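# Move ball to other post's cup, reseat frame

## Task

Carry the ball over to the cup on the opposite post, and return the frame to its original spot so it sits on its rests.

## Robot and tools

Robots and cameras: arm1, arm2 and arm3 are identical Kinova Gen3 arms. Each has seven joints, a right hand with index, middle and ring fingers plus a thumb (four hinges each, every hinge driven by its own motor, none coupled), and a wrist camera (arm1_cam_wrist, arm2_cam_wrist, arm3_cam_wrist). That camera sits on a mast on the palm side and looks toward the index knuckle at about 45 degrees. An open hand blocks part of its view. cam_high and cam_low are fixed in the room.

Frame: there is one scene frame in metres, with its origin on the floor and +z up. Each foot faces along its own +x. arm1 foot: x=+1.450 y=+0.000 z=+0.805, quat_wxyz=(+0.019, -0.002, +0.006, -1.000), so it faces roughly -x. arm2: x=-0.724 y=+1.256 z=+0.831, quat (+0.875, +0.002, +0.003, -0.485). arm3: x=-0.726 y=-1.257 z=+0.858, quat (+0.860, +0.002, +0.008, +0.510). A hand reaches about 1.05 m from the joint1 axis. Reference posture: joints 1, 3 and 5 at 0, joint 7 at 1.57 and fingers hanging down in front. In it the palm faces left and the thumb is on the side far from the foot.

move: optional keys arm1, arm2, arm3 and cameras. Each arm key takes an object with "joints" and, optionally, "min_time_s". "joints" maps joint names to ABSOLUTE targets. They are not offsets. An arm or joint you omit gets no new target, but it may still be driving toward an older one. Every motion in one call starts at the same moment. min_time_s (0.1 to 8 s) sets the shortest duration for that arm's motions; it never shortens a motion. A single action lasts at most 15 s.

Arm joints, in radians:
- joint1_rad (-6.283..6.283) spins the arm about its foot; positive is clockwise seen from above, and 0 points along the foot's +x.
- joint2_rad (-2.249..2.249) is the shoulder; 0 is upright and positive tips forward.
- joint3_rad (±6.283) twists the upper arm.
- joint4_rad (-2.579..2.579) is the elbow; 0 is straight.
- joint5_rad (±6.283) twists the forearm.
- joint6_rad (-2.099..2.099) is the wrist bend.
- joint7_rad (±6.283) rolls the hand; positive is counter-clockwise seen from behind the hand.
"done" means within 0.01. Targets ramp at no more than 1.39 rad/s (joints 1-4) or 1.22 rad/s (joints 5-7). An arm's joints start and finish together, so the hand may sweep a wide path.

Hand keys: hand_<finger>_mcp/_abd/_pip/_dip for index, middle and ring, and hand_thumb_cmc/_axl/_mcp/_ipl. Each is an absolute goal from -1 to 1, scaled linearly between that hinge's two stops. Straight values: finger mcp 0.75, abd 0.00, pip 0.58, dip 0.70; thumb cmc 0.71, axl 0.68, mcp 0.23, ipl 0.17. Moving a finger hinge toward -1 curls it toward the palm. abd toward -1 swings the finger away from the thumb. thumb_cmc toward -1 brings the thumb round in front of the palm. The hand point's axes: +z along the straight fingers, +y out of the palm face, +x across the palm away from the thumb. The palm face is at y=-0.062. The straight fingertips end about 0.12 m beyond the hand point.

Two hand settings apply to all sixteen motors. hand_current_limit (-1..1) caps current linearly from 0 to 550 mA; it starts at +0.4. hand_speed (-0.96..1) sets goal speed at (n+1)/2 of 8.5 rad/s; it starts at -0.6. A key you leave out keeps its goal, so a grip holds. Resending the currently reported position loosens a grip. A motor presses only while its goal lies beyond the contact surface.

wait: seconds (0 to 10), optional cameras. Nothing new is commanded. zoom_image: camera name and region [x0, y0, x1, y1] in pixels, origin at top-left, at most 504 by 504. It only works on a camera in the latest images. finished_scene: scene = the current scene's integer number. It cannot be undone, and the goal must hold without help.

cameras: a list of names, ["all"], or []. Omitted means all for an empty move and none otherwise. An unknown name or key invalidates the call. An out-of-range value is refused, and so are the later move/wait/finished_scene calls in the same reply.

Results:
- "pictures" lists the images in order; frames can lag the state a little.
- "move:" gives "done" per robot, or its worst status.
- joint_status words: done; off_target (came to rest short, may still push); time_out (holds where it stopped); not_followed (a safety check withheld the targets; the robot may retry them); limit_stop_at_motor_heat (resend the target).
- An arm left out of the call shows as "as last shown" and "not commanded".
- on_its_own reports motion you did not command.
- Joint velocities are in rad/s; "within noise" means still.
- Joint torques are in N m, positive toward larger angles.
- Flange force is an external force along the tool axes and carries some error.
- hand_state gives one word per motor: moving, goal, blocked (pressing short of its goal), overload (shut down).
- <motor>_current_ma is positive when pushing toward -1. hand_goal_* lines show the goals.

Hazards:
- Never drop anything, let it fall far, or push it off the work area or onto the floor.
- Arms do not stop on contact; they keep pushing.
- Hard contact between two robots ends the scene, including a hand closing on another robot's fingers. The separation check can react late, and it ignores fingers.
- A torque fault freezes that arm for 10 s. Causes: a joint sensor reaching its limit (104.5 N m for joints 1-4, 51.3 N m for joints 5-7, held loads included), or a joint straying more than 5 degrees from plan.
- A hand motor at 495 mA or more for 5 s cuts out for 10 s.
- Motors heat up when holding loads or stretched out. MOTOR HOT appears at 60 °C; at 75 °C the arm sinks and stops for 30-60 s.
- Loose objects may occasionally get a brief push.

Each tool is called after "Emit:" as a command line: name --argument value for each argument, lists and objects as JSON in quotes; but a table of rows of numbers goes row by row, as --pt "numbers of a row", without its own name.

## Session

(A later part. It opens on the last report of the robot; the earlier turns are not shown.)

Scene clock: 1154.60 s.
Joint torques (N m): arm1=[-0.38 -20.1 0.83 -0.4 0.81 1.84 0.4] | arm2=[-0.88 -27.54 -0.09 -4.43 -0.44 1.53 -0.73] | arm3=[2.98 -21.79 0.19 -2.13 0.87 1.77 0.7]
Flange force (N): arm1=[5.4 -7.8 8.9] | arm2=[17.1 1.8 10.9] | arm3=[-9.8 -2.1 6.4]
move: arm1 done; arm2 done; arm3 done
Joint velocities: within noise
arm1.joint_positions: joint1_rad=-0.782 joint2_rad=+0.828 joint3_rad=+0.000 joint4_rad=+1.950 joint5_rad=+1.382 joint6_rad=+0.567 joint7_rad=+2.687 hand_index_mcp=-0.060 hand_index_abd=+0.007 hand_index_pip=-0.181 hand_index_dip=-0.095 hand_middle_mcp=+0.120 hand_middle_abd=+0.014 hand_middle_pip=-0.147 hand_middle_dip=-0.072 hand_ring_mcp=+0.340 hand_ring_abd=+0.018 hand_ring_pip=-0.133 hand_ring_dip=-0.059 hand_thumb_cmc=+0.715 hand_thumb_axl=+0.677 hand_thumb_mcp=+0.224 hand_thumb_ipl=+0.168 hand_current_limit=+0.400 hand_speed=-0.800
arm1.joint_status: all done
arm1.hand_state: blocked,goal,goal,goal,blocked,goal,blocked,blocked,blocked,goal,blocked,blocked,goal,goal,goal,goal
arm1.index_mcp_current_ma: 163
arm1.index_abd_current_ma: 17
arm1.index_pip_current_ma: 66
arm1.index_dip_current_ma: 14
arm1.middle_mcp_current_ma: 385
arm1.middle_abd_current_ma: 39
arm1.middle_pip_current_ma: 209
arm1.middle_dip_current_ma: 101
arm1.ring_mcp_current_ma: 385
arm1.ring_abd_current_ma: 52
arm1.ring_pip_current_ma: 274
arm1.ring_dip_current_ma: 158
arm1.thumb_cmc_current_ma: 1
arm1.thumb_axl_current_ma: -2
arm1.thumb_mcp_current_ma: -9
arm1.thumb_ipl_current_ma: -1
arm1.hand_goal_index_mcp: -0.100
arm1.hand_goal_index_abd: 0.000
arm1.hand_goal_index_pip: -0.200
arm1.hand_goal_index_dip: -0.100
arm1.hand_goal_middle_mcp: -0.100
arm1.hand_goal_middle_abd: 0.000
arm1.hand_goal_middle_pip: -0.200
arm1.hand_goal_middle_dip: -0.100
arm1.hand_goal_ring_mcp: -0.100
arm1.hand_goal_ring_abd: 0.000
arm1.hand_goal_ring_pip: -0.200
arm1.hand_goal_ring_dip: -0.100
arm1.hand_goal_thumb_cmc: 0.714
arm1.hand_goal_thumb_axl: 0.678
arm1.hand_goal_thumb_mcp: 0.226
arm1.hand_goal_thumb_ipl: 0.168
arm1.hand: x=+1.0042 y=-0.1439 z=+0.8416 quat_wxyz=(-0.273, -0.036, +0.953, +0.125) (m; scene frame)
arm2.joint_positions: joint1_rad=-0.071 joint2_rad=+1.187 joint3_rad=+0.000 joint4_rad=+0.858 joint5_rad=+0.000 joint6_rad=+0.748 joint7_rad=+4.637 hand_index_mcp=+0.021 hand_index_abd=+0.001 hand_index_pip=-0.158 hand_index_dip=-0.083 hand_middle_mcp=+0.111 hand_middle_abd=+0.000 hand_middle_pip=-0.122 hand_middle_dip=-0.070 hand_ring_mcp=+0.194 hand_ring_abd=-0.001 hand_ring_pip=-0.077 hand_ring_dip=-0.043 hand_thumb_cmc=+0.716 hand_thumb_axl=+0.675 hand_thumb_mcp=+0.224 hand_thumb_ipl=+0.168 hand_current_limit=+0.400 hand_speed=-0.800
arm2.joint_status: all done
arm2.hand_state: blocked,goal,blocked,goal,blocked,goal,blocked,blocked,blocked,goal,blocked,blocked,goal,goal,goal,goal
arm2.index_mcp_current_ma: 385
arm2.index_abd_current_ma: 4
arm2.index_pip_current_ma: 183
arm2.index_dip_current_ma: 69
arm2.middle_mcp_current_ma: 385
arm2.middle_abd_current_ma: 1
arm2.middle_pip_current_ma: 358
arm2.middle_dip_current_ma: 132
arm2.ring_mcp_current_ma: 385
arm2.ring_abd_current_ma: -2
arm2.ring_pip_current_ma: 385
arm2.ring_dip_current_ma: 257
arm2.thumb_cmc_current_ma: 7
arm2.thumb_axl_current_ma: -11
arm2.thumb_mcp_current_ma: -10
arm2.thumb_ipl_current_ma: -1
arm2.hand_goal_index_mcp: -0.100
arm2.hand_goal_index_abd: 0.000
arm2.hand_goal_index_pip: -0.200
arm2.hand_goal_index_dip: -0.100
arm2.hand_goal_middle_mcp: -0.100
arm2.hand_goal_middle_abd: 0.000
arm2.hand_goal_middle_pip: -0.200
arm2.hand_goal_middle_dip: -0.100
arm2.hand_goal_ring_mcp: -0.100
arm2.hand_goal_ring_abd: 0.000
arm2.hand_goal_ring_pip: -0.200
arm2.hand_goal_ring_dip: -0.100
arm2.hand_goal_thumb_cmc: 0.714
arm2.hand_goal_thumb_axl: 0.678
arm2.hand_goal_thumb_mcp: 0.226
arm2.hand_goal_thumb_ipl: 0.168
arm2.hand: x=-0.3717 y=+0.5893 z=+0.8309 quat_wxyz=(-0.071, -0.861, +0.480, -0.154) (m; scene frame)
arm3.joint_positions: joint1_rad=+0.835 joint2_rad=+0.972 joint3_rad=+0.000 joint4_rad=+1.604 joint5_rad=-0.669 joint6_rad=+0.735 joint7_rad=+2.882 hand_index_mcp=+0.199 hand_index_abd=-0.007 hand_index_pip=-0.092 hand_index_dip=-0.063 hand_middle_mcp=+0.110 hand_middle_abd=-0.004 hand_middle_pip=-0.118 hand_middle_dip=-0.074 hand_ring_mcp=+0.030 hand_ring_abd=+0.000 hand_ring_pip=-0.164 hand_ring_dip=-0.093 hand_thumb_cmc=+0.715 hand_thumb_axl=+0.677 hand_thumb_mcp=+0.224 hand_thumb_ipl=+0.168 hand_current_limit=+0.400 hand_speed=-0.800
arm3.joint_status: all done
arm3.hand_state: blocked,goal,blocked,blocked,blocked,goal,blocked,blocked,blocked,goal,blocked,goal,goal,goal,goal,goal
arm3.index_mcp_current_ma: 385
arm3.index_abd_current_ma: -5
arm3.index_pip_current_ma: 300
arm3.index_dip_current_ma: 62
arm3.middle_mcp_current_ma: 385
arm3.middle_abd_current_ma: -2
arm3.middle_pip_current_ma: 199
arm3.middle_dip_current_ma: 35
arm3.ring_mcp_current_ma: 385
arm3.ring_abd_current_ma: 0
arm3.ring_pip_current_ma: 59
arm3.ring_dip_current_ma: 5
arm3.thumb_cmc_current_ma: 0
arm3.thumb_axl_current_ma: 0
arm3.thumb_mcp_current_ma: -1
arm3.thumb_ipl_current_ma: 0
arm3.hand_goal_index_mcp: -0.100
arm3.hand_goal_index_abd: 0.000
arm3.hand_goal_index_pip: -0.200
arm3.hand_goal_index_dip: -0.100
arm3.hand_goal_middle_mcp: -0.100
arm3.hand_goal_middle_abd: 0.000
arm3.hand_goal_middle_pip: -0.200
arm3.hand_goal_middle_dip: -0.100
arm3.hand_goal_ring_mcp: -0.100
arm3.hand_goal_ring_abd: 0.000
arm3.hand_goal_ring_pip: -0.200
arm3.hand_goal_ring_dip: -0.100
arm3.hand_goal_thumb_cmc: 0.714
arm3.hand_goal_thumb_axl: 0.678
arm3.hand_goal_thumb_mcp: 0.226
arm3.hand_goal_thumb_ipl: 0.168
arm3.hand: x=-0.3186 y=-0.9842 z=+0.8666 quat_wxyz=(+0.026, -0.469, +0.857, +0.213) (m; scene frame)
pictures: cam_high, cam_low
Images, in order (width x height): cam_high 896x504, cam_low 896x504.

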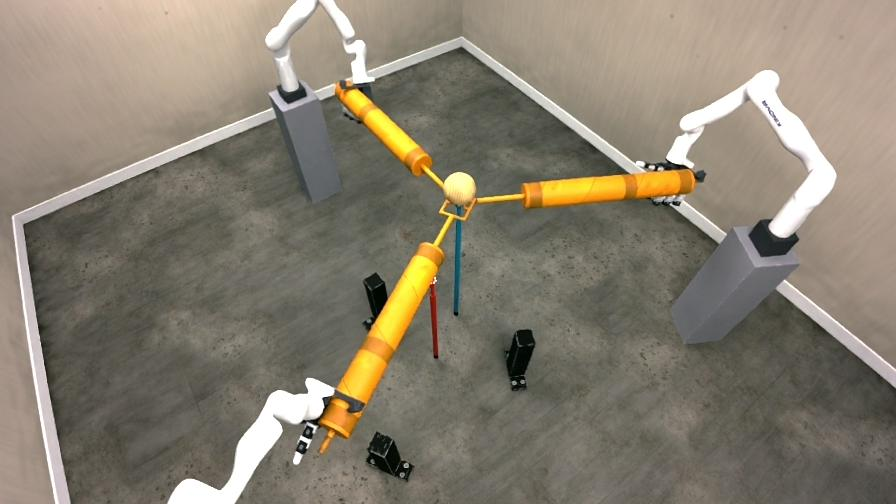

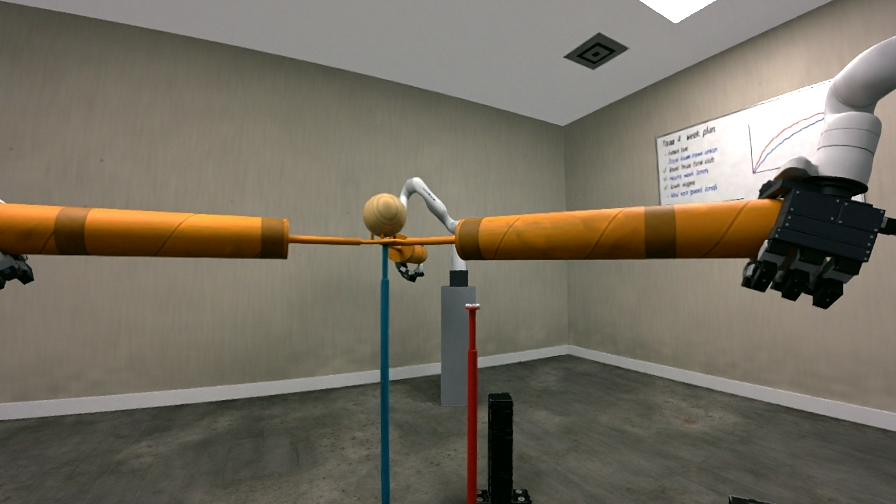

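Emit:
move --arm1 '{"joints":{"joint1_rad":-0.7834,"joint2_rad":0.9621,"joint4_rad":1.9327,"joint5_rad":1.5663,"joint6_rad":0.5565,"joint7_rad":2.4678},"min_time_s":4}' --arm2 '{"joints":{"joint1_rad":-0.0712,"joint2_rad":1.2732,"joint4_rad":0.8473,"joint5_rad":0.0,"joint6_rad":0.672,"joint7_rad":4.6366},"min_time_s":4}' --arm3 '{"joints":{"joint1_rad":0.8344,"joint2_rad":1.0869,"joint4_rad":1.5771,"joint5_rad":-0.7366,"joint6_rad":0.6674,"joint7_rad":2.9694},"min_time_s":4}' --cameras '["cam_high","cam_low"]'

Emit:
zoom_image --camera "cam_high" --region '[410, 140, 510, 240]'

Emit:
zoom_image --camera "cam_low" --region '[310, 160, 470, 320]'

Scene clock: 1165.47 s.
Joint torques (N m): arm1=[-0.06 -19.83 1.06 1.18 0.55 1.71 0.31] | arm2=[-0.64 -26.52 -0.1 -4.04 -0.38 1.23 -0.6] | arm3=[2.41 -21.26 -0.2 -1.1 0.89 1.7 0.62]
Flange force (N): arm1=[6.8 -9.2 7.7] | arm2=[15.6 1.3 9.5] | arm3=[-9.6 -3.0 4.6]
move: arm1 done; arm2 done; arm3 done
Joint velocities: within noise
arm1.joint_positions: joint1_rad=-0.783 joint2_rad=+0.962 joint3_rad=+0.000 joint4_rad=+1.933 joint5_rad=+1.566 joint6_rad=+0.557 joint7_rad=+2.468 hand_index_mcp=-0.060 hand_index_abd=+0.007 hand_index_pip=-0.181 hand_index_dip=-0.095 hand_middle_mcp=+0.120 hand_middle_abd=+0.012 hand_middle_pip=-0.146 hand_middle_dip=-0.072 hand_ring_mcp=+0.340 hand_ring_abd=+0.017 hand_ring_pip=-0.133 hand_ring_dip=-0.059 hand_thumb_cmc=+0.715 hand_thumb_axl=+0.677 hand_thumb_mcp=+0.224 hand_thumb_ipl=+0.168 hand_current_limit=+0.400 hand_speed=-0.800
arm1.joint_status: all done
arm1.hand_state: blocked,goal,goal,goal,blocked,goal,blocked,blocked,blocked,goal,blocked,blocked,goal,goal,goal,goal
arm1.index_mcp_current_ma: 163
arm1.index_abd_current_ma: 17
arm1.index_pip_current_ma: 66
arm1.index_dip_current_ma: 14
arm1.middle_mcp_current_ma: 385
arm1.middle_abd_current_ma: 33
arm1.middle_pip_current_ma: 211
arm1.middle_dip_current_ma: 101
arm1.ring_mcp_current_ma: 385
arm1.ring_abd_current_ma: 50
arm1.ring_pip_current_ma: 274
arm1.ring_dip_current_ma: 158
arm1.thumb_cmc_current_ma: 1
arm1.thumb_axl_current_ma: -2
arm1.thumb_mcp_current_ma: -9
arm1.thumb_ipl_current_ma: -1
arm1.hand_goal_index_mcp: -0.100
arm1.hand_goal_index_abd: 0.000
arm1.hand_goal_index_pip: -0.200
arm1.hand_goal_index_dip: -0.100
arm1.hand_goal_middle_mcp: -0.100
arm1.hand_goal_middle_abd: 0.000
arm1.hand_goal_middle_pip: -0.200
arm1.hand_goal_middle_dip: -0.100
arm1.hand_goal_ring_mcp: -0.100
arm1.hand_goal_ring_abd: 0.000
arm1.hand_goal_ring_pip: -0.200
arm1.hand_goal_ring_dip: -0.100
arm1.hand_goal_thumb_cmc: 0.714
arm1.hand_goal_thumb_axl: 0.678
arm1.hand_goal_thumb_mcp: 0.226
arm1.hand_goal_thumb_ipl: 0.168
arm1.hand: x=+1.0043 y=-0.1439 z=+0.7866 quat_wxyz=(-0.273, -0.036, +0.953, +0.125) (m; scene frame)
arm2.joint_positions: joint1_rad=-0.071 joint2_rad=+1.273 joint3_rad=+0.000 joint4_rad=+0.847 joint5_rad=+0.000 joint6_rad=+0.672 joint7_rad=+4.637 hand_index_mcp=+0.021 hand_index_abd=+0.001 hand_index_pip=-0.158 hand_index_dip=-0.083 hand_middle_mcp=+0.111 hand_middle_abd=+0.000 hand_middle_pip=-0.122 hand_middle_dip=-0.070 hand_ring_mcp=+0.194 hand_ring_abd=-0.002 hand_ring_pip=-0.077 hand_ring_dip=-0.043 hand_thumb_cmc=+0.716 hand_thumb_axl=+0.675 hand_thumb_mcp=+0.224 hand_thumb_ipl=+0.168 hand_current_limit=+0.400 hand_speed=-0.800
arm2.joint_status: all done
arm2.hand_state: blocked,goal,blocked,goal,blocked,goal,blocked,blocked,blocked,goal,blocked,blocked,goal,goal,goal,goal
arm2.index_mcp_current_ma: 385
arm2.index_abd_current_ma: 3
arm2.index_pip_current_ma: 183
arm2.index_dip_current_ma: 69
arm2.middle_mcp_current_ma: 385
arm2.middle_abd_current_ma: -1
arm2.middle_pip_current_ma: 358
arm2.middle_dip_current_ma: 132
arm2.ring_mcp_current_ma: 385
arm2.ring_abd_current_ma: -6
arm2.ring_pip_current_ma: 385
arm2.ring_dip_current_ma: 257
arm2.thumb_cmc_current_ma: 7
arm2.thumb_axl_current_ma: -11
arm2.thumb_mcp_current_ma: -10
arm2.thumb_ipl_current_ma: -1
arm2.hand_goal_index_mcp: -0.100
arm2.hand_goal_index_abd: 0.000
arm2.hand_goal_index_pip: -0.200
arm2.hand_goal_index_dip: -0.100
arm2.hand_goal_middle_mcp: -0.100
arm2.hand_goal_middle_abd: 0.000
arm2.hand_goal_middle_pip: -0.200
arm2.hand_goal_middle_dip: -0.100
arm2.hand_goal_ring_mcp: -0.100
arm2.hand_goal_ring_abd: 0.000
arm2.hand_goal_ring_pip: -0.200
arm2.hand_goal_ring_dip: -0.100
arm2.hand_goal_thumb_cmc: 0.714
arm2.hand_goal_thumb_axl: 0.678
arm2.hand_goal_thumb_mcp: 0.226
arm2.hand_goal_thumb_ipl: 0.168
arm2.hand: x=-0.3717 y=+0.5892 z=+0.7758 quat_wxyz=(-0.071, -0.861, +0.480, -0.154) (m; scene frame)
arm3.joint_positions: joint1_rad=+0.834 joint2_rad=+1.087 joint3_rad=+0.000 joint4_rad=+1.577 joint5_rad=-0.737 joint6_rad=+0.667 joint7_rad=+2.969 hand_index_mcp=+0.199 hand_index_abd=-0.008 hand_index_pip=-0.092 hand_index_dip=-0.063 hand_middle_mcp=+0.110 hand_middle_abd=-0.004 hand_middle_pip=-0.118 hand_middle_dip=-0.074 hand_ring_mcp=+0.030 hand_ring_abd=-0.001 hand_ring_pip=-0.164 hand_ring_dip=-0.093 hand_thumb_cmc=+0.715 hand_thumb_axl=+0.677 hand_thumb_mcp=+0.224 hand_thumb_ipl=+0.168 hand_current_limit=+0.400 hand_speed=-0.800
arm3.joint_status: all done
arm3.hand_state: blocked,goal,blocked,blocked,blocked,goal,blocked,blocked,blocked,goal,blocked,goal,goal,goal,goal,goal
arm3.index_mcp_current_ma: 385
arm3.index_abd_current_ma: -5
arm3.index_pip_current_ma: 300
arm3.index_dip_current_ma: 62
arm3.middle_mcp_current_ma: 385
arm3.middle_abd_current_ma: -2
arm3.middle_pip_current_ma: 199
arm3.middle_dip_current_ma: 35
arm3.ring_mcp_current_ma: 385
arm3.ring_abd_current_ma: 0
arm3.ring_pip_current_ma: 59
arm3.ring_dip_current_ma: 5
arm3.thumb_cmc_current_ma: 0
arm3.thumb_axl_current_ma: 0
arm3.thumb_mcp_current_ma: -1
arm3.thumb_ipl_current_ma: 0
arm3.hand_goal_index_mcp: -0.100
arm3.hand_goal_index_abd: 0.000
arm3.hand_goal_index_pip: -0.200
arm3.hand_goal_index_dip: -0.100
arm3.hand_goal_middle_mcp: -0.100
arm3.hand_goal_middle_abd: 0.000
arm3.hand_goal_middle_pip: -0.200
arm3.hand_goal_middle_dip: -0.100
arm3.hand_goal_ring_mcp: -0.100
arm3.hand_goal_ring_abd: 0.000
arm3.hand_goal_ring_pip: -0.200
arm3.hand_goal_ring_dip: -0.100
arm3.hand_goal_thumb_cmc: 0.714
arm3.hand_goal_thumb_axl: 0.678
arm3.hand_goal_thumb_mcp: 0.226
arm3.hand_goal_thumb_ipl: 0.168
arm3.hand: x=-0.3186 y=-0.9840 z=+0.8116 quat_wxyz=(+0.026, -0.469, +0.857, +0.213) (m; scene frame)
pictures: cam_high, cam_low
Images, in order (width x height): cam_high 896x504, cam_low 896x504.

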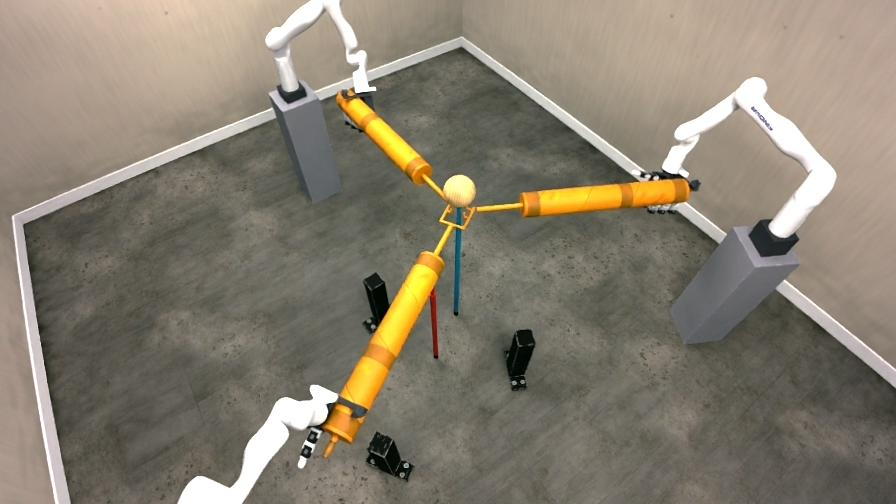

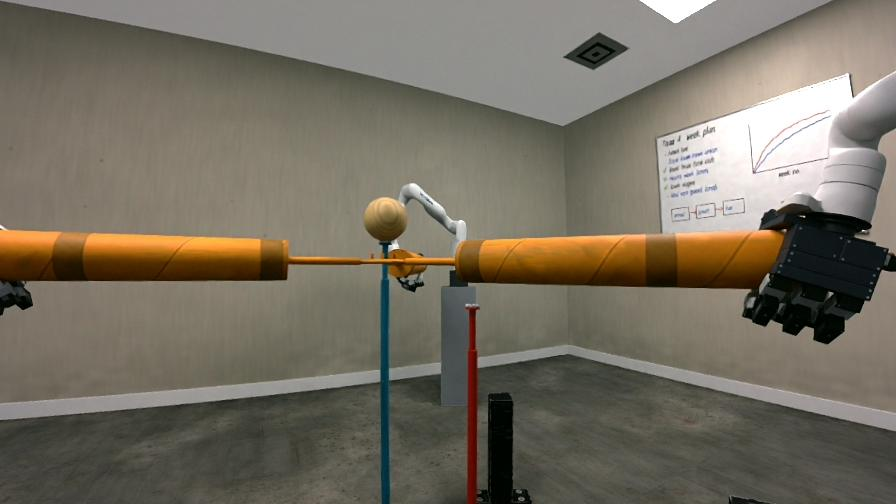

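Scaled by 5.040 from the camera's 896x504 image, which has a finer 1280x720 frame.

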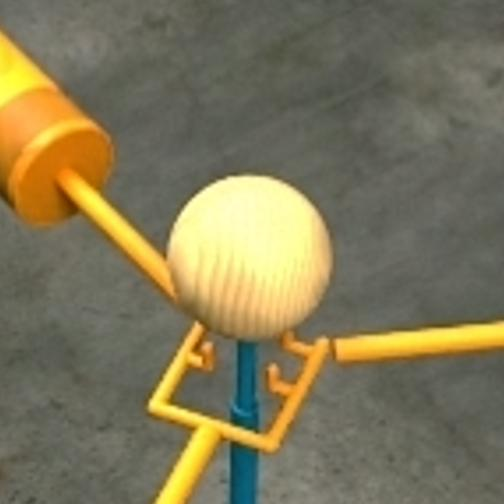

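Scaled by 3.150 from the camera's 896x504 image, which has a finer 1280x720 frame.

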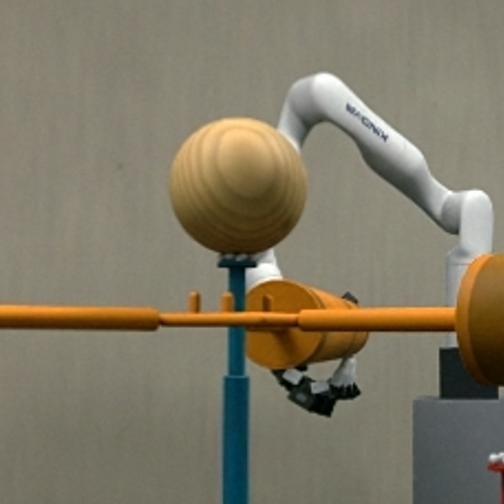

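Emit:
move --arm1 '{"joints":{"joint1_rad":-0.643,"joint2_rad":0.959,"joint4_rad":1.9607,"joint5_rad":1.7488,"joint6_rad":0.5265,"joint7_rad":2.4145},"min_time_s":2.5}' --arm2 '{"joints":{"joint1_rad":-0.0779,"joint2_rad":1.1406,"joint4_rad":1.19,"joint5_rad":0.0,"joint6_rad":0.4619,"joint7_rad":4.6295},"min_time_s":2.5}' --arm3 '{"joints":{"joint1_rad":0.7204,"joint2_rad":1.0684,"joint4_rad":1.6471,"joint5_rad":-0.8412,"joint6_rad":0.5962,"joint7_rad":2.9717},"min_time_s":2.5}' --cameras '["cam_high","cam_low"]'

Emit:
zoom_image --camera "cam_high" --region '[410, 140, 510, 240]'

Emit:
zoom_image --camera "cam_low" --region '[310, 160, 510, 360]'

Scene clock: 1238.83 s.
Joint torques (N m): arm1=[-0.25 -19.95 0.9 0.84 0.73 1.6 0.4] | arm2=[-1.29 -23.69 -0.9 -1.43 -0.76 1.6 -0.63] | arm3=[2.61 -20.85 0.15 -0.81 1.11 1.48 0.77]
Flange force (N): arm1=[7.6 -7.9 8.0] | arm2=[15.7 2.3 9.1] | arm3=[-10.6 -1.4 5.2]
move: arm1 done; arm2 done; arm3 done
Joint velocities: within noise
arm1.joint_positions: joint1_rad=-0.643 joint2_rad=+0.959 joint3_rad=+0.000 joint4_rad=+1.961 joint5_rad=+1.749 joint6_rad=+0.527 joint7_rad=+2.414 hand_index_mcp=-0.060 hand_index_abd=+0.007 hand_index_pip=-0.181 hand_index_dip=-0.095 hand_middle_mcp=+0.120 hand_middle_abd=+0.015 hand_middle_pip=-0.146 hand_middle_dip=-0.072 hand_ring_mcp=+0.340 hand_ring_abd=+0.020 hand_ring_pip=-0.133 hand_ring_dip=-0.058 hand_thumb_cmc=+0.715 hand_thumb_axl=+0.677 hand_thumb_mcp=+0.224 hand_thumb_ipl=+0.168 hand_current_limit=+0.400 hand_speed=-0.800
arm1.joint_status: all done
arm1.hand_state: blocked,goal,goal,goal,blocked,goal,blocked,blocked,blocked,goal,blocked,blocked,goal,goal,goal,goal
arm1.index_mcp_current_ma: 163
arm1.index_abd_current_ma: 17
arm1.index_pip_current_ma: 66
arm1.index_dip_current_ma: 14
arm1.middle_mcp_current_ma: 385
arm1.middle_abd_current_ma: 42
arm1.middle_pip_current_ma: 212
arm1.middle_dip_current_ma: 101
arm1.ring_mcp_current_ma: 385
arm1.ring_abd_current_ma: 58
arm1.ring_pip_current_ma: 274
arm1.ring_dip_current_ma: 160
arm1.thumb_cmc_current_ma: 1
arm1.thumb_axl_current_ma: -2
arm1.thumb_mcp_current_ma: -9
arm1.thumb_ipl_current_ma: -1
arm1.hand_goal_index_mcp: -0.100
arm1.hand_goal_index_abd: 0.000
arm1.hand_goal_index_pip: -0.200
arm1.hand_goal_index_dip: -0.100
arm1.hand_goal_middle_mcp: -0.100
arm1.hand_goal_middle_abd: 0.000
arm1.hand_goal_middle_pip: -0.200
arm1.hand_goal_middle_dip: -0.100
arm1.hand_goal_ring_mcp: -0.100
arm1.hand_goal_ring_abd: 0.000
arm1.hand_goal_ring_pip: -0.200
arm1.hand_goal_ring_dip: -0.100
arm1.hand_goal_thumb_cmc: 0.714
arm1.hand_goal_thumb_axl: 0.678
arm1.hand_goal_thumb_mcp: 0.226
arm1.hand_goal_thumb_ipl: 0.168
arm1.hand: x=+0.9729 y=-0.0929 z=+0.7866 quat_wxyz=(-0.273, -0.036, +0.953, +0.125) (m; scene frame)
arm2.joint_positions: joint1_rad=-0.078 joint2_rad=+1.141 joint3_rad=+0.000 joint4_rad=+1.190 joint5_rad=+0.000 joint6_rad=+0.462 joint7_rad=+4.629 hand_index_mcp=+0.021 hand_index_abd=+0.002 hand_index_pip=-0.158 hand_index_dip=-0.082 hand_middle_mcp=+0.111 hand_middle_abd=+0.000 hand_middle_pip=-0.122 hand_middle_dip=-0.069 hand_ring_mcp=+0.194 hand_ring_abd=-0.001 hand_ring_pip=-0.077 hand_ring_dip=-0.043 hand_thumb_cmc=+0.716 hand_thumb_axl=+0.675 hand_thumb_mcp=+0.224 hand_thumb_ipl=+0.168 hand_current_limit=+0.400 hand_speed=-0.800
arm2.joint_status: all done
arm2.hand_state: blocked,goal,blocked,goal,blocked,goal,blocked,blocked,blocked,goal,blocked,blocked,goal,goal,goal,goal
arm2.index_mcp_current_ma: 385
arm2.index_abd_current_ma: 7
arm2.index_pip_current_ma: 183
arm2.index_dip_current_ma: 75
arm2.middle_mcp_current_ma: 385
arm2.middle_abd_current_ma: 1
arm2.middle_pip_current_ma: 358
arm2.middle_dip_current_ma: 134
arm2.ring_mcp_current_ma: 385
arm2.ring_abd_current_ma: -2
arm2.ring_pip_current_ma: 385
arm2.ring_dip_current_ma: 257
arm2.thumb_cmc_current_ma: 7
arm2.thumb_axl_current_ma: -11
arm2.thumb_mcp_current_ma: -10
arm2.thumb_ipl_current_ma: -1
arm2.hand_goal_index_mcp: -0.100
arm2.hand_goal_index_abd: 0.000
arm2.hand_goal_index_pip: -0.200
arm2.hand_goal_index_dip: -0.100
arm2.hand_goal_middle_mcp: -0.100
arm2.hand_goal_middle_abd: 0.000
arm2.hand_goal_middle_pip: -0.200
arm2.hand_goal_middle_dip: -0.100
arm2.hand_goal_ring_mcp: -0.100
arm2.hand_goal_ring_abd: 0.000
arm2.hand_goal_ring_pip: -0.200
arm2.hand_goal_ring_dip: -0.100
arm2.hand_goal_thumb_cmc: 0.714
arm2.hand_goal_thumb_axl: 0.678
arm2.hand_goal_thumb_mcp: 0.226
arm2.hand_goal_thumb_ipl: 0.168
arm2.hand: x=-0.4031 y=+0.6404 z=+0.7759 quat_wxyz=(-0.070, -0.861, +0.480, -0.155) (m; scene frame)
arm3.joint_positions: joint1_rad=+0.720 joint2_rad=+1.068 joint3_rad=+0.000 joint4_rad=+1.647 joint5_rad=-0.841 joint6_rad=+0.596 joint7_rad=+2.972 hand_index_mcp=+0.199 hand_index_abd=-0.007 hand_index_pip=-0.092 hand_index_dip=-0.063 hand_middle_mcp=+0.110 hand_middle_abd=-0.003 hand_middle_pip=-0.118 hand_middle_dip=-0.074 hand_ring_mcp=+0.030 hand_ring_abd=+0.000 hand_ring_pip=-0.164 hand_ring_dip=-0.092 hand_thumb_cmc=+0.715 hand_thumb_axl=+0.677 hand_thumb_mcp=+0.224 hand_thumb_ipl=+0.168 hand_current_limit=+0.400 hand_speed=-0.800
arm3.joint_status: all done
arm3.hand_state: blocked,goal,blocked,blocked,blocked,goal,blocked,blocked,blocked,goal,blocked,goal,goal,goal,goal,goal
arm3.index_mcp_current_ma: 385
arm3.index_abd_current_ma: -4
arm3.index_pip_current_ma: 300
arm3.index_dip_current_ma: 62
arm3.middle_mcp_current_ma: 385
arm3.middle_abd_current_ma: -1
arm3.middle_pip_current_ma: 199
arm3.middle_dip_current_ma: 36
arm3.ring_mcp_current_ma: 385
arm3.ring_abd_current_ma: 0
arm3.ring_pip_current_ma: 59
arm3.ring_dip_current_ma: 6
arm3.thumb_cmc_current_ma: 0
arm3.thumb_axl_current_ma: 0
arm3.thumb_mcp_current_ma: -1
arm3.thumb_ipl_current_ma: 0
arm3.hand_goal_index_mcp: -0.100
arm3.hand_goal_index_abd: 0.000
arm3.hand_goal_index_pip: -0.200
arm3.hand_goal_index_dip: -0.100
arm3.hand_goal_middle_mcp: -0.100
arm3.hand_goal_middle_abd: 0.000
arm3.hand_goal_middle_pip: -0.200
arm3.hand_goal_middle_dip: -0.100
arm3.hand_goal_ring_mcp: -0.100
arm3.hand_goal_ring_abd: 0.000
arm3.hand_goal_ring_pip: -0.200
arm3.hand_goal_ring_dip: -0.100
arm3.hand_goal_thumb_cmc: 0.714
arm3.hand_goal_thumb_axl: 0.678
arm3.hand_goal_thumb_mcp: 0.226
arm3.hand_goal_thumb_ipl: 0.168
arm3.hand: x=-0.3502 y=-0.9330 z=+0.8117 quat_wxyz=(+0.026, -0.469, +0.857, +0.213) (m; scene frame)
pictures: cam_high, cam_low
Images, in order (width x height): cam_high 896x504, cam_low 896x504.

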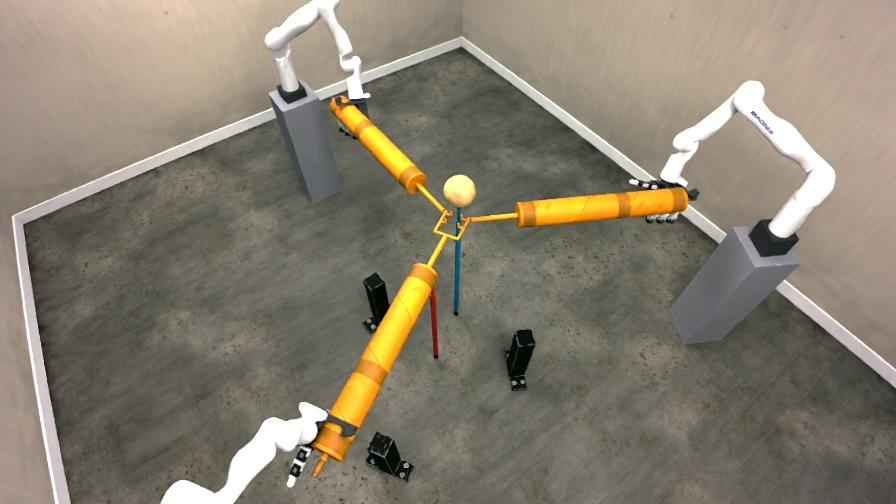

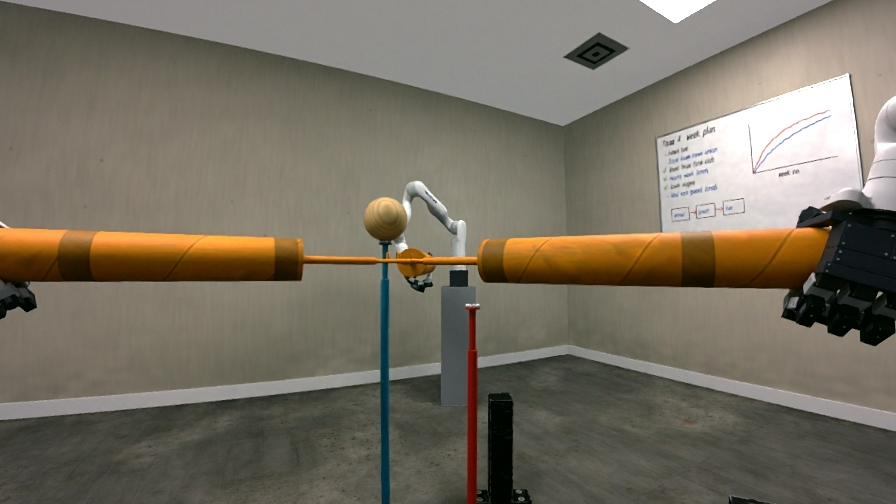

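Scaled by 5.040 from the camera's 896x504 image, which has a finer 1280x720 frame.

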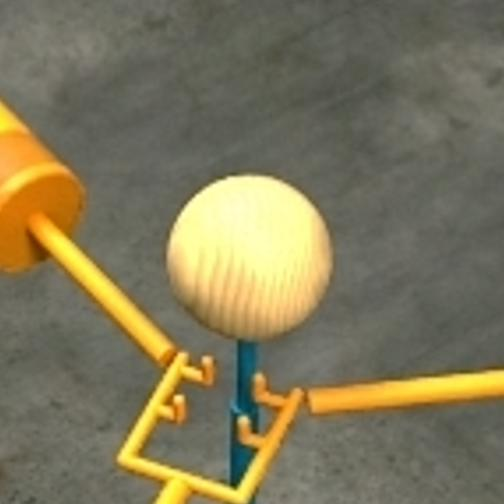

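Scaled by 2.520 from the camera's 896x504 image, which has a finer 1280x720 frame.

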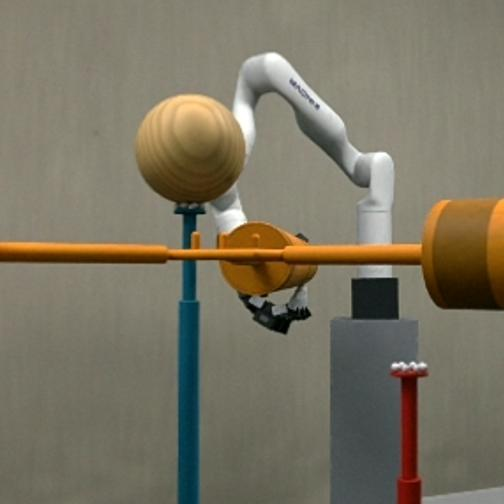

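Emit:
move --arm1 '{"joints":{"joint1_rad":-0.4977,"joint2_rad":0.9609,"joint4_rad":1.9595,"joint5_rad":1.9064,"joint6_rad":0.4956,"joint7_rad":2.3964},"min_time_s":2.5}' --arm2 '{"joints":{"joint1_rad":-0.0857,"joint2_rad":1.0437,"joint4_rad":1.4627,"joint5_rad":0.0,"joint6_rad":0.2861,"joint7_rad":4.6212},"min_time_s":2.5}' --arm3 '{"joints":{"joint1_rad":0.5997,"joint2_rad":1.0581,"joint4_rad":1.69,"joint5_rad":-0.9445,"joint6_rad":0.5382,"joint7_rad":2.9628},"min_time_s":2.5}' --cameras '["cam_high","cam_low"]'

Emit:
move --arm1 '{"joints":{"joint1_rad":-0.2753,"joint2_rad":0.9804,"joint4_rad":1.8708,"joint5_rad":2.0373,"joint6_rad":0.4177,"joint7_rad":2.4903},"min_time_s":2.8}' --arm2 '{"joints":{"joint1_rad":-0.0857,"joint2_rad":0.9319,"joint4_rad":1.8337,"joint5_rad":0.0,"joint6_rad":0.0269,"joint7_rad":4.6212},"min_time_s":2.8}' --arm3 '{"joints":{"joint1_rad":0.3987,"joint2_rad":1.0497,"joint4_rad":1.7297,"joint5_rad":-1.1098,"joint6_rad":0.4587,"joint7_rad":2.9381},"min_time_s":2.8}' --cameras '["cam_high","cam_low"]'

Scene clock: 1249.13 s.
Joint torques (N m): arm1=[0.34 -20.16 1.31 0.82 0.84 1.63 0.48] | arm2=[-1.28 -21.8 -1.06 0.01 -0.6 1.4 -0.56] | arm3=[2.07 -20.4 -0.36 -0.26 1.09 1.45 0.7]
Flange force (N): arm1=[8.8 -8.5 8.1] | arm2=[14.8 2.3 8.9] | arm3=[-11.4 -1.7 4.9]
move: arm1 done; arm2 done; arm3 done
Joint velocities: within noise
arm1.joint_positions: joint1_rad=-0.498 joint2_rad=+0.961 joint3_rad=+0.000 joint4_rad=+1.959 joint5_rad=+1.906 joint6_rad=+0.496 joint7_rad=+2.396 hand_index_mcp=-0.060 hand_index_abd=+0.007 hand_index_pip=-0.181 hand_index_dip=-0.095 hand_middle_mcp=+0.120 hand_middle_abd=+0.016 hand_middle_pip=-0.146 hand_middle_dip=-0.072 hand_ring_mcp=+0.340 hand_ring_abd=+0.020 hand_ring_pip=-0.133 hand_ring_dip=-0.058 hand_thumb_cmc=+0.715 hand_thumb_axl=+0.677 hand_thumb_mcp=+0.224 hand_thumb_ipl=+0.168 hand_current_limit=+0.400 hand_speed=-0.800
arm1.joint_status: all done
arm1.hand_state: blocked,goal,goal,goal,blocked,goal,blocked,blocked,blocked,blocked,blocked,blocked,goal,goal,goal,goal
arm1.index_mcp_current_ma: 163
arm1.index_abd_current_ma: 17
arm1.index_pip_current_ma: 66
arm1.index_dip_current_ma: 14
arm1.middle_mcp_current_ma: 385
arm1.middle_abd_current_ma: 46
arm1.middle_pip_current_ma: 212
arm1.middle_dip_current_ma: 104
arm1.ring_mcp_current_ma: 385
arm1.ring_abd_current_ma: 60
arm1.ring_pip_current_ma: 274
arm1.ring_dip_current_ma: 163
arm1.thumb_cmc_current_ma: 1
arm1.thumb_axl_current_ma: -2
arm1.thumb_mcp_current_ma: -9
arm1.thumb_ipl_current_ma: -1
arm1.hand_goal_index_mcp: -0.100
arm1.hand_goal_index_abd: 0.000
arm1.hand_goal_index_pip: -0.200
arm1.hand_goal_index_dip: -0.100
arm1.hand_goal_middle_mcp: -0.100
arm1.hand_goal_middle_abd: 0.000
arm1.hand_goal_middle_pip: -0.200
arm1.hand_goal_middle_dip: -0.100
arm1.hand_goal_ring_mcp: -0.100
arm1.hand_goal_ring_abd: 0.000
arm1.hand_goal_ring_pip: -0.200
arm1.hand_goal_ring_dip: -0.100
arm1.hand_goal_thumb_cmc: 0.714
arm1.hand_goal_thumb_axl: 0.678
arm1.hand_goal_thumb_mcp: 0.226
arm1.hand_goal_thumb_ipl: 0.168
arm1.hand: x=+0.9413 y=-0.0418 z=+0.7865 quat_wxyz=(-0.273, -0.036, +0.953, +0.125) (m; scene frame)
arm2.joint_positions: joint1_rad=-0.086 joint2_rad=+1.044 joint3_rad=+0.000 joint4_rad=+1.463 joint5_rad=+0.000 joint6_rad=+0.286 joint7_rad=+4.621 hand_index_mcp=+0.021 hand_index_abd=+0.002 hand_index_pip=-0.158 hand_index_dip=-0.080 hand_middle_mcp=+0.111 hand_middle_abd=+0.000 hand_middle_pip=-0.122 hand_middle_dip=-0.067 hand_ring_mcp=+0.194 hand_ring_abd=-0.003 hand_ring_pip=-0.077 hand_ring_dip=-0.041 hand_thumb_cmc=+0.716 hand_thumb_axl=+0.675 hand_thumb_mcp=+0.224 hand_thumb_ipl=+0.168 hand_current_limit=+0.400 hand_speed=-0.800
arm2.joint_status: all done
arm2.hand_state: blocked,goal,blocked,blocked,blocked,goal,blocked,blocked,blocked,goal,blocked,blocked,goal,goal,goal,goal
arm2.index_mcp_current_ma: 385
arm2.index_abd_current_ma: 5
arm2.index_pip_current_ma: 183
arm2.index_dip_current_ma: 85
arm2.middle_mcp_current_ma: 385
arm2.middle_abd_current_ma: 0
arm2.middle_pip_current_ma: 358
arm2.middle_dip_current_ma: 145
arm2.ring_mcp_current_ma: 385
arm2.ring_abd_current_ma: -8
arm2.ring_pip_current_ma: 385
arm2.ring_dip_current_ma: 265
arm2.thumb_cmc_current_ma: 7
arm2.thumb_axl_current_ma: -11
arm2.thumb_mcp_current_ma: -10
arm2.thumb_ipl_current_ma: -1
arm2.hand_goal_index_mcp: -0.100
arm2.hand_goal_index_abd: 0.000
arm2.hand_goal_index_pip: -0.200
arm2.hand_goal_index_dip: -0.100
arm2.hand_goal_middle_mcp: -0.100
arm2.hand_goal_middle_abd: 0.000
arm2.hand_goal_middle_pip: -0.200
arm2.hand_goal_middle_dip: -0.100
arm2.hand_goal_ring_mcp: -0.100
arm2.hand_goal_ring_abd: 0.000
arm2.hand_goal_ring_pip: -0.200
arm2.hand_goal_ring_dip: -0.100
arm2.hand_goal_thumb_cmc: 0.714
arm2.hand_goal_thumb_axl: 0.678
arm2.hand_goal_thumb_mcp: 0.226
arm2.hand_goal_thumb_ipl: 0.168
arm2.hand: x=-0.4346 y=+0.6917 z=+0.7758 quat_wxyz=(-0.069, -0.861, +0.480, -0.155) (m; scene frame)
arm3.joint_positions: joint1_rad=+0.600 joint2_rad=+1.058 joint3_rad=+0.000 joint4_rad=+1.690 joint5_rad=-0.944 joint6_rad=+0.538 joint7_rad=+2.963 hand_index_mcp=+0.199 hand_index_abd=-0.006 hand_index_pip=-0.092 hand_index_dip=-0.062 hand_middle_mcp=+0.110 hand_middle_abd=-0.002 hand_middle_pip=-0.118 hand_middle_dip=-0.073 hand_ring_mcp=+0.030 hand_ring_abd=-0.001 hand_ring_pip=-0.164 hand_ring_dip=-0.091 hand_thumb_cmc=+0.715 hand_thumb_axl=+0.677 hand_thumb_mcp=+0.224 hand_thumb_ipl=+0.168 hand_current_limit=+0.400 hand_speed=-0.800
arm3.joint_status: all done
arm3.hand_state: blocked,goal,blocked,blocked,blocked,goal,blocked,blocked,blocked,goal,blocked,goal,goal,goal,goal,goal
arm3.index_mcp_current_ma: 385
arm3.index_abd_current_ma: -3
arm3.index_pip_current_ma: 300
arm3.index_dip_current_ma: 65
arm3.middle_mcp_current_ma: 385
arm3.middle_abd_current_ma: -1
arm3.middle_pip_current_ma: 199
arm3.middle_dip_current_ma: 39
arm3.ring_mcp_current_ma: 385
arm3.ring_abd_current_ma: 0
arm3.ring_pip_current_ma: 59
arm3.ring_dip_current_ma: 7
arm3.thumb_cmc_current_ma: 0
arm3.thumb_axl_current_ma: 0
arm3.thumb_mcp_current_ma: -1
arm3.thumb_ipl_current_ma: 0
arm3.hand_goal_index_mcp: -0.100
arm3.hand_goal_index_abd: 0.000
arm3.hand_goal_index_pip: -0.200
arm3.hand_goal_index_dip: -0.100
arm3.hand_goal_middle_mcp: -0.100
arm3.hand_goal_middle_abd: 0.000
arm3.hand_goal_middle_pip: -0.200
arm3.hand_goal_middle_dip: -0.100
arm3.hand_goal_ring_mcp: -0.100
arm3.hand_goal_ring_abd: 0.000
arm3.hand_goal_ring_pip: -0.200
arm3.hand_goal_ring_dip: -0.100
arm3.hand_goal_thumb_cmc: 0.714
arm3.hand_goal_thumb_axl: 0.678
arm3.hand_goal_thumb_mcp: 0.226
arm3.hand_goal_thumb_ipl: 0.168
arm3.hand: x=-0.3816 y=-0.8819 z=+0.8116 quat_wxyz=(+0.026, -0.469, +0.857, +0.213) (m; scene frame)
pictures: cam_high, cam_low
Images, in order (width x height): cam_high 896x504, cam_low 896x504.

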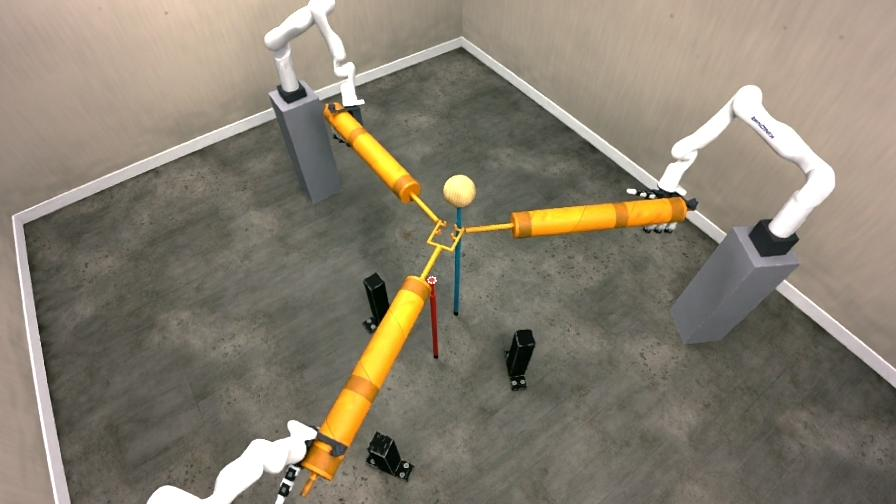

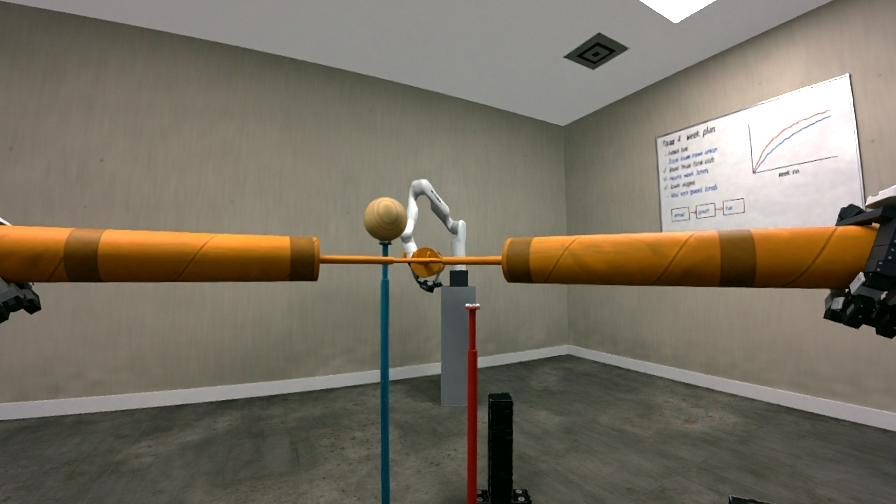

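Scene clock: 1252.37 s.
Joint torques (N m): arm1=[1.59 -20.57 2.17 1.47 0.3 1.74 0.16] | arm2=[-0.81 -18.07 -0.8 2.8 -0.52 1.5 -0.51] | arm3=[0.49 -19.4 -1.47 1.47 1.52 2.01 0.96]
Flange force (N): arm1=[13.5 -8.2 10.6] | arm2=[14.3 2.1 8.2] | arm3=[-14.5 -2.6 5.1]
move: arm1 done; arm2 done; arm3 done
Joint velocities: within noise
arm1.joint_positions: joint1_rad=-0.275 joint2_rad=+0.980 joint3_rad=+0.000 joint4_rad=+1.871 joint5_rad=+2.037 joint6_rad=+0.418 joint7_rad=+2.490 hand_index_mcp=-0.060 hand_index_abd=+0.007 hand_index_pip=-0.181 hand_index_dip=-0.095 hand_middle_mcp=+0.116 hand_middle_abd=+0.011 hand_middle_pip=-0.145 hand_middle_dip=-0.069 hand_ring_mcp=+0.334 hand_ring_abd=+0.017 hand_ring_pip=-0.130 hand_ring_dip=-0.057 hand_thumb_cmc=+0.715 hand_thumb_axl=+0.677 hand_thumb_mcp=+0.224 hand_thumb_ipl=+0.168 hand_current_limit=+0.400 hand_speed=-0.800
arm1.joint_status: all done
arm1.hand_state: blocked,goal,goal,goal,blocked,goal,blocked,blocked,blocked,goal,blocked,blocked,goal,goal,goal,goal
arm1.index_mcp_current_ma: 163
arm1.index_abd_current_ma: 17
arm1.index_pip_current_ma: 66
arm1.index_dip_current_ma: 14
arm1.middle_mcp_current_ma: 385
arm1.middle_abd_current_ma: 30
arm1.middle_pip_current_ma: 219
arm1.middle_dip_current_ma: 113
arm1.ring_mcp_current_ma: 385
arm1.ring_abd_current_ma: 49
arm1.ring_pip_current_ma: 284
arm1.ring_dip_current_ma: 164
arm1.thumb_cmc_current_ma: 1
arm1.thumb_axl_current_ma: -2
arm1.thumb_mcp_current_ma: -9
arm1.thumb_ipl_current_ma: -1
arm1.hand_goal_index_mcp: -0.100
arm1.hand_goal_index_abd: 0.000
arm1.hand_goal_index_pip: -0.200
arm1.hand_goal_index_dip: -0.100
arm1.hand_goal_middle_mcp: -0.100
arm1.hand_goal_middle_abd: 0.000
arm1.hand_goal_middle_pip: -0.200
arm1.hand_goal_middle_dip: -0.100
arm1.hand_goal_ring_mcp: -0.100
arm1.hand_goal_ring_abd: 0.000
arm1.hand_goal_ring_pip: -0.200
arm1.hand_goal_ring_dip: -0.100
arm1.hand_goal_thumb_cmc: 0.714
arm1.hand_goal_thumb_axl: 0.678
arm1.hand_goal_thumb_mcp: 0.226
arm1.hand_goal_thumb_ipl: 0.168
arm1.hand: x=+0.8839 y=+0.0364 z=+0.7865 quat_wxyz=(-0.273, -0.036, +0.953, +0.125) (m; scene frame)
arm2.joint_positions: joint1_rad=-0.086 joint2_rad=+0.932 joint3_rad=+0.000 joint4_rad=+1.834 joint5_rad=+0.000 joint6_rad=+0.027 joint7_rad=+4.621 hand_index_mcp=+0.021 hand_index_abd=+0.002 hand_index_pip=-0.158 hand_index_dip=-0.080 hand_middle_mcp=+0.111 hand_middle_abd=+0.000 hand_middle_pip=-0.122 hand_middle_dip=-0.067 hand_ring_mcp=+0.194 hand_ring_abd=-0.002 hand_ring_pip=-0.077 hand_ring_dip=-0.041 hand_thumb_cmc=+0.716 hand_thumb_axl=+0.675 hand_thumb_mcp=+0.224 hand_thumb_ipl=+0.168 hand_current_limit=+0.400 hand_speed=-0.800
arm2.joint_status: all done
arm2.hand_state: blocked,goal,blocked,blocked,blocked,goal,blocked,blocked,blocked,goal,blocked,blocked,goal,goal,goal,goal
arm2.index_mcp_current_ma: 385
arm2.index_abd_current_ma: 5
arm2.index_pip_current_ma: 183
arm2.index_dip_current_ma: 85
arm2.middle_mcp_current_ma: 385
arm2.middle_abd_current_ma: 0
arm2.middle_pip_current_ma: 358
arm2.middle_dip_current_ma: 145
arm2.ring_mcp_current_ma: 385
arm2.ring_abd_current_ma: -5
arm2.ring_pip_current_ma: 385
arm2.ring_dip_current_ma: 268
arm2.thumb_cmc_current_ma: 7
arm2.thumb_axl_current_ma: -11
arm2.thumb_mcp_current_ma: -10
arm2.thumb_ipl_current_ma: -1
arm2.hand_goal_index_mcp: -0.100
arm2.hand_goal_index_abd: 0.000
arm2.hand_goal_index_pip: -0.200
arm2.hand_goal_index_dip: -0.100
arm2.hand_goal_middle_mcp: -0.100
arm2.hand_goal_middle_abd: 0.000
arm2.hand_goal_middle_pip: -0.200
arm2.hand_goal_middle_dip: -0.100
arm2.hand_goal_ring_mcp: -0.100
arm2.hand_goal_ring_abd: 0.000
arm2.hand_goal_ring_pip: -0.200
arm2.hand_goal_ring_dip: -0.100
arm2.hand_goal_thumb_cmc: 0.714
arm2.hand_goal_thumb_axl: 0.678
arm2.hand_goal_thumb_mcp: 0.226
arm2.hand_goal_thumb_ipl: 0.168
arm2.hand: x=-0.4928 y=+0.7693 z=+0.7764 quat_wxyz=(-0.069, -0.861, +0.480, -0.155) (m; scene frame)
arm3.joint_positions: joint1_rad=+0.399 joint2_rad=+1.050 joint3_rad=+0.000 joint4_rad=+1.730 joint5_rad=-1.110 joint6_rad=+0.459 joint7_rad=+2.938 hand_index_mcp=+0.199 hand_index_abd=+0.001 hand_index_pip=-0.092 hand_index_dip=-0.060 hand_middle_mcp=+0.110 hand_middle_abd=+0.002 hand_middle_pip=-0.118 hand_middle_dip=-0.073 hand_ring_mcp=+0.029 hand_ring_abd=+0.000 hand_ring_pip=-0.164 hand_ring_dip=-0.091 hand_thumb_cmc=+0.715 hand_thumb_axl=+0.677 hand_thumb_mcp=+0.224 hand_thumb_ipl=+0.168 hand_current_limit=+0.400 hand_speed=-0.800
arm3.joint_status: all done
arm3.hand_state: blocked,goal,blocked,blocked,blocked,goal,blocked,blocked,blocked,goal,blocked,goal,goal,goal,goal,goal
arm3.index_mcp_current_ma: 385
arm3.index_abd_current_ma: 0
arm3.index_pip_current_ma: 300
arm3.index_dip_current_ma: 69
arm3.middle_mcp_current_ma: 385
arm3.middle_abd_current_ma: 1
arm3.middle_pip_current_ma: 199
arm3.middle_dip_current_ma: 39
arm3.ring_mcp_current_ma: 385
arm3.ring_abd_current_ma: 0
arm3.ring_pip_current_ma: 59
arm3.ring_dip_current_ma: 8
arm3.thumb_cmc_current_ma: 0
arm3.thumb_axl_current_ma: 0
arm3.thumb_mcp_current_ma: -1
arm3.thumb_ipl_current_ma: 0
arm3.hand_goal_index_mcp: -0.100
arm3.hand_goal_index_abd: 0.000
arm3.hand_goal_index_pip: -0.200
arm3.hand_goal_index_dip: -0.100
arm3.hand_goal_middle_mcp: -0.100
arm3.hand_goal_middle_abd: 0.000
arm3.hand_goal_middle_pip: -0.200
arm3.hand_goal_middle_dip: -0.100
arm3.hand_goal_ring_mcp: -0.100
arm3.hand_goal_ring_abd: 0.000
arm3.hand_goal_ring_pip: -0.200
arm3.hand_goal_ring_dip: -0.100
arm3.hand_goal_thumb_cmc: 0.714
arm3.hand_goal_thumb_axl: 0.678
arm3.hand_goal_thumb_mcp: 0.226
arm3.hand_goal_thumb_ipl: 0.168
arm3.hand: x=-0.4389 y=-0.8037 z=+0.8115 quat_wxyz=(+0.026, -0.469, +0.857, +0.213) (m; scene frame)
pictures: cam_high, cam_low
Images, in order (width x height): cam_high 896x504, cam_low 896x504.

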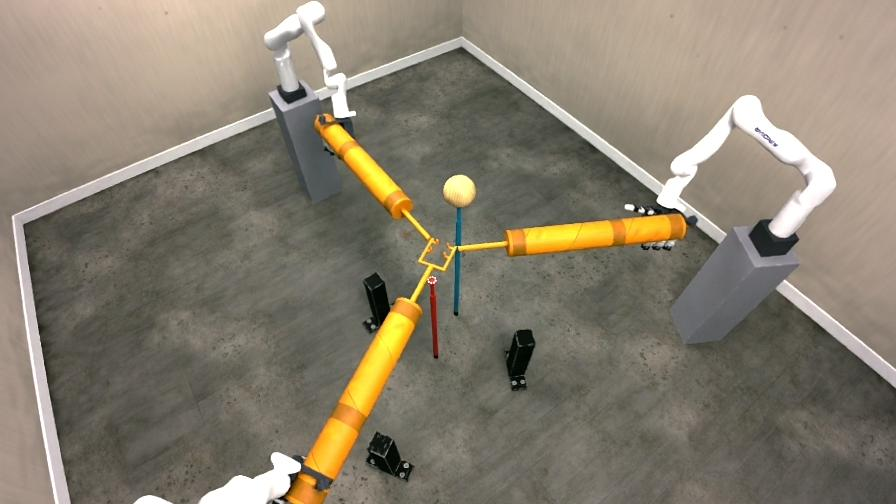

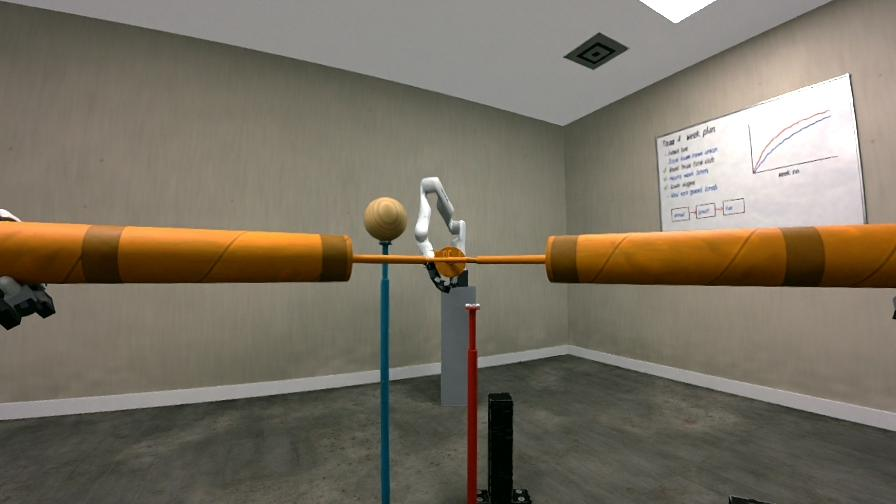

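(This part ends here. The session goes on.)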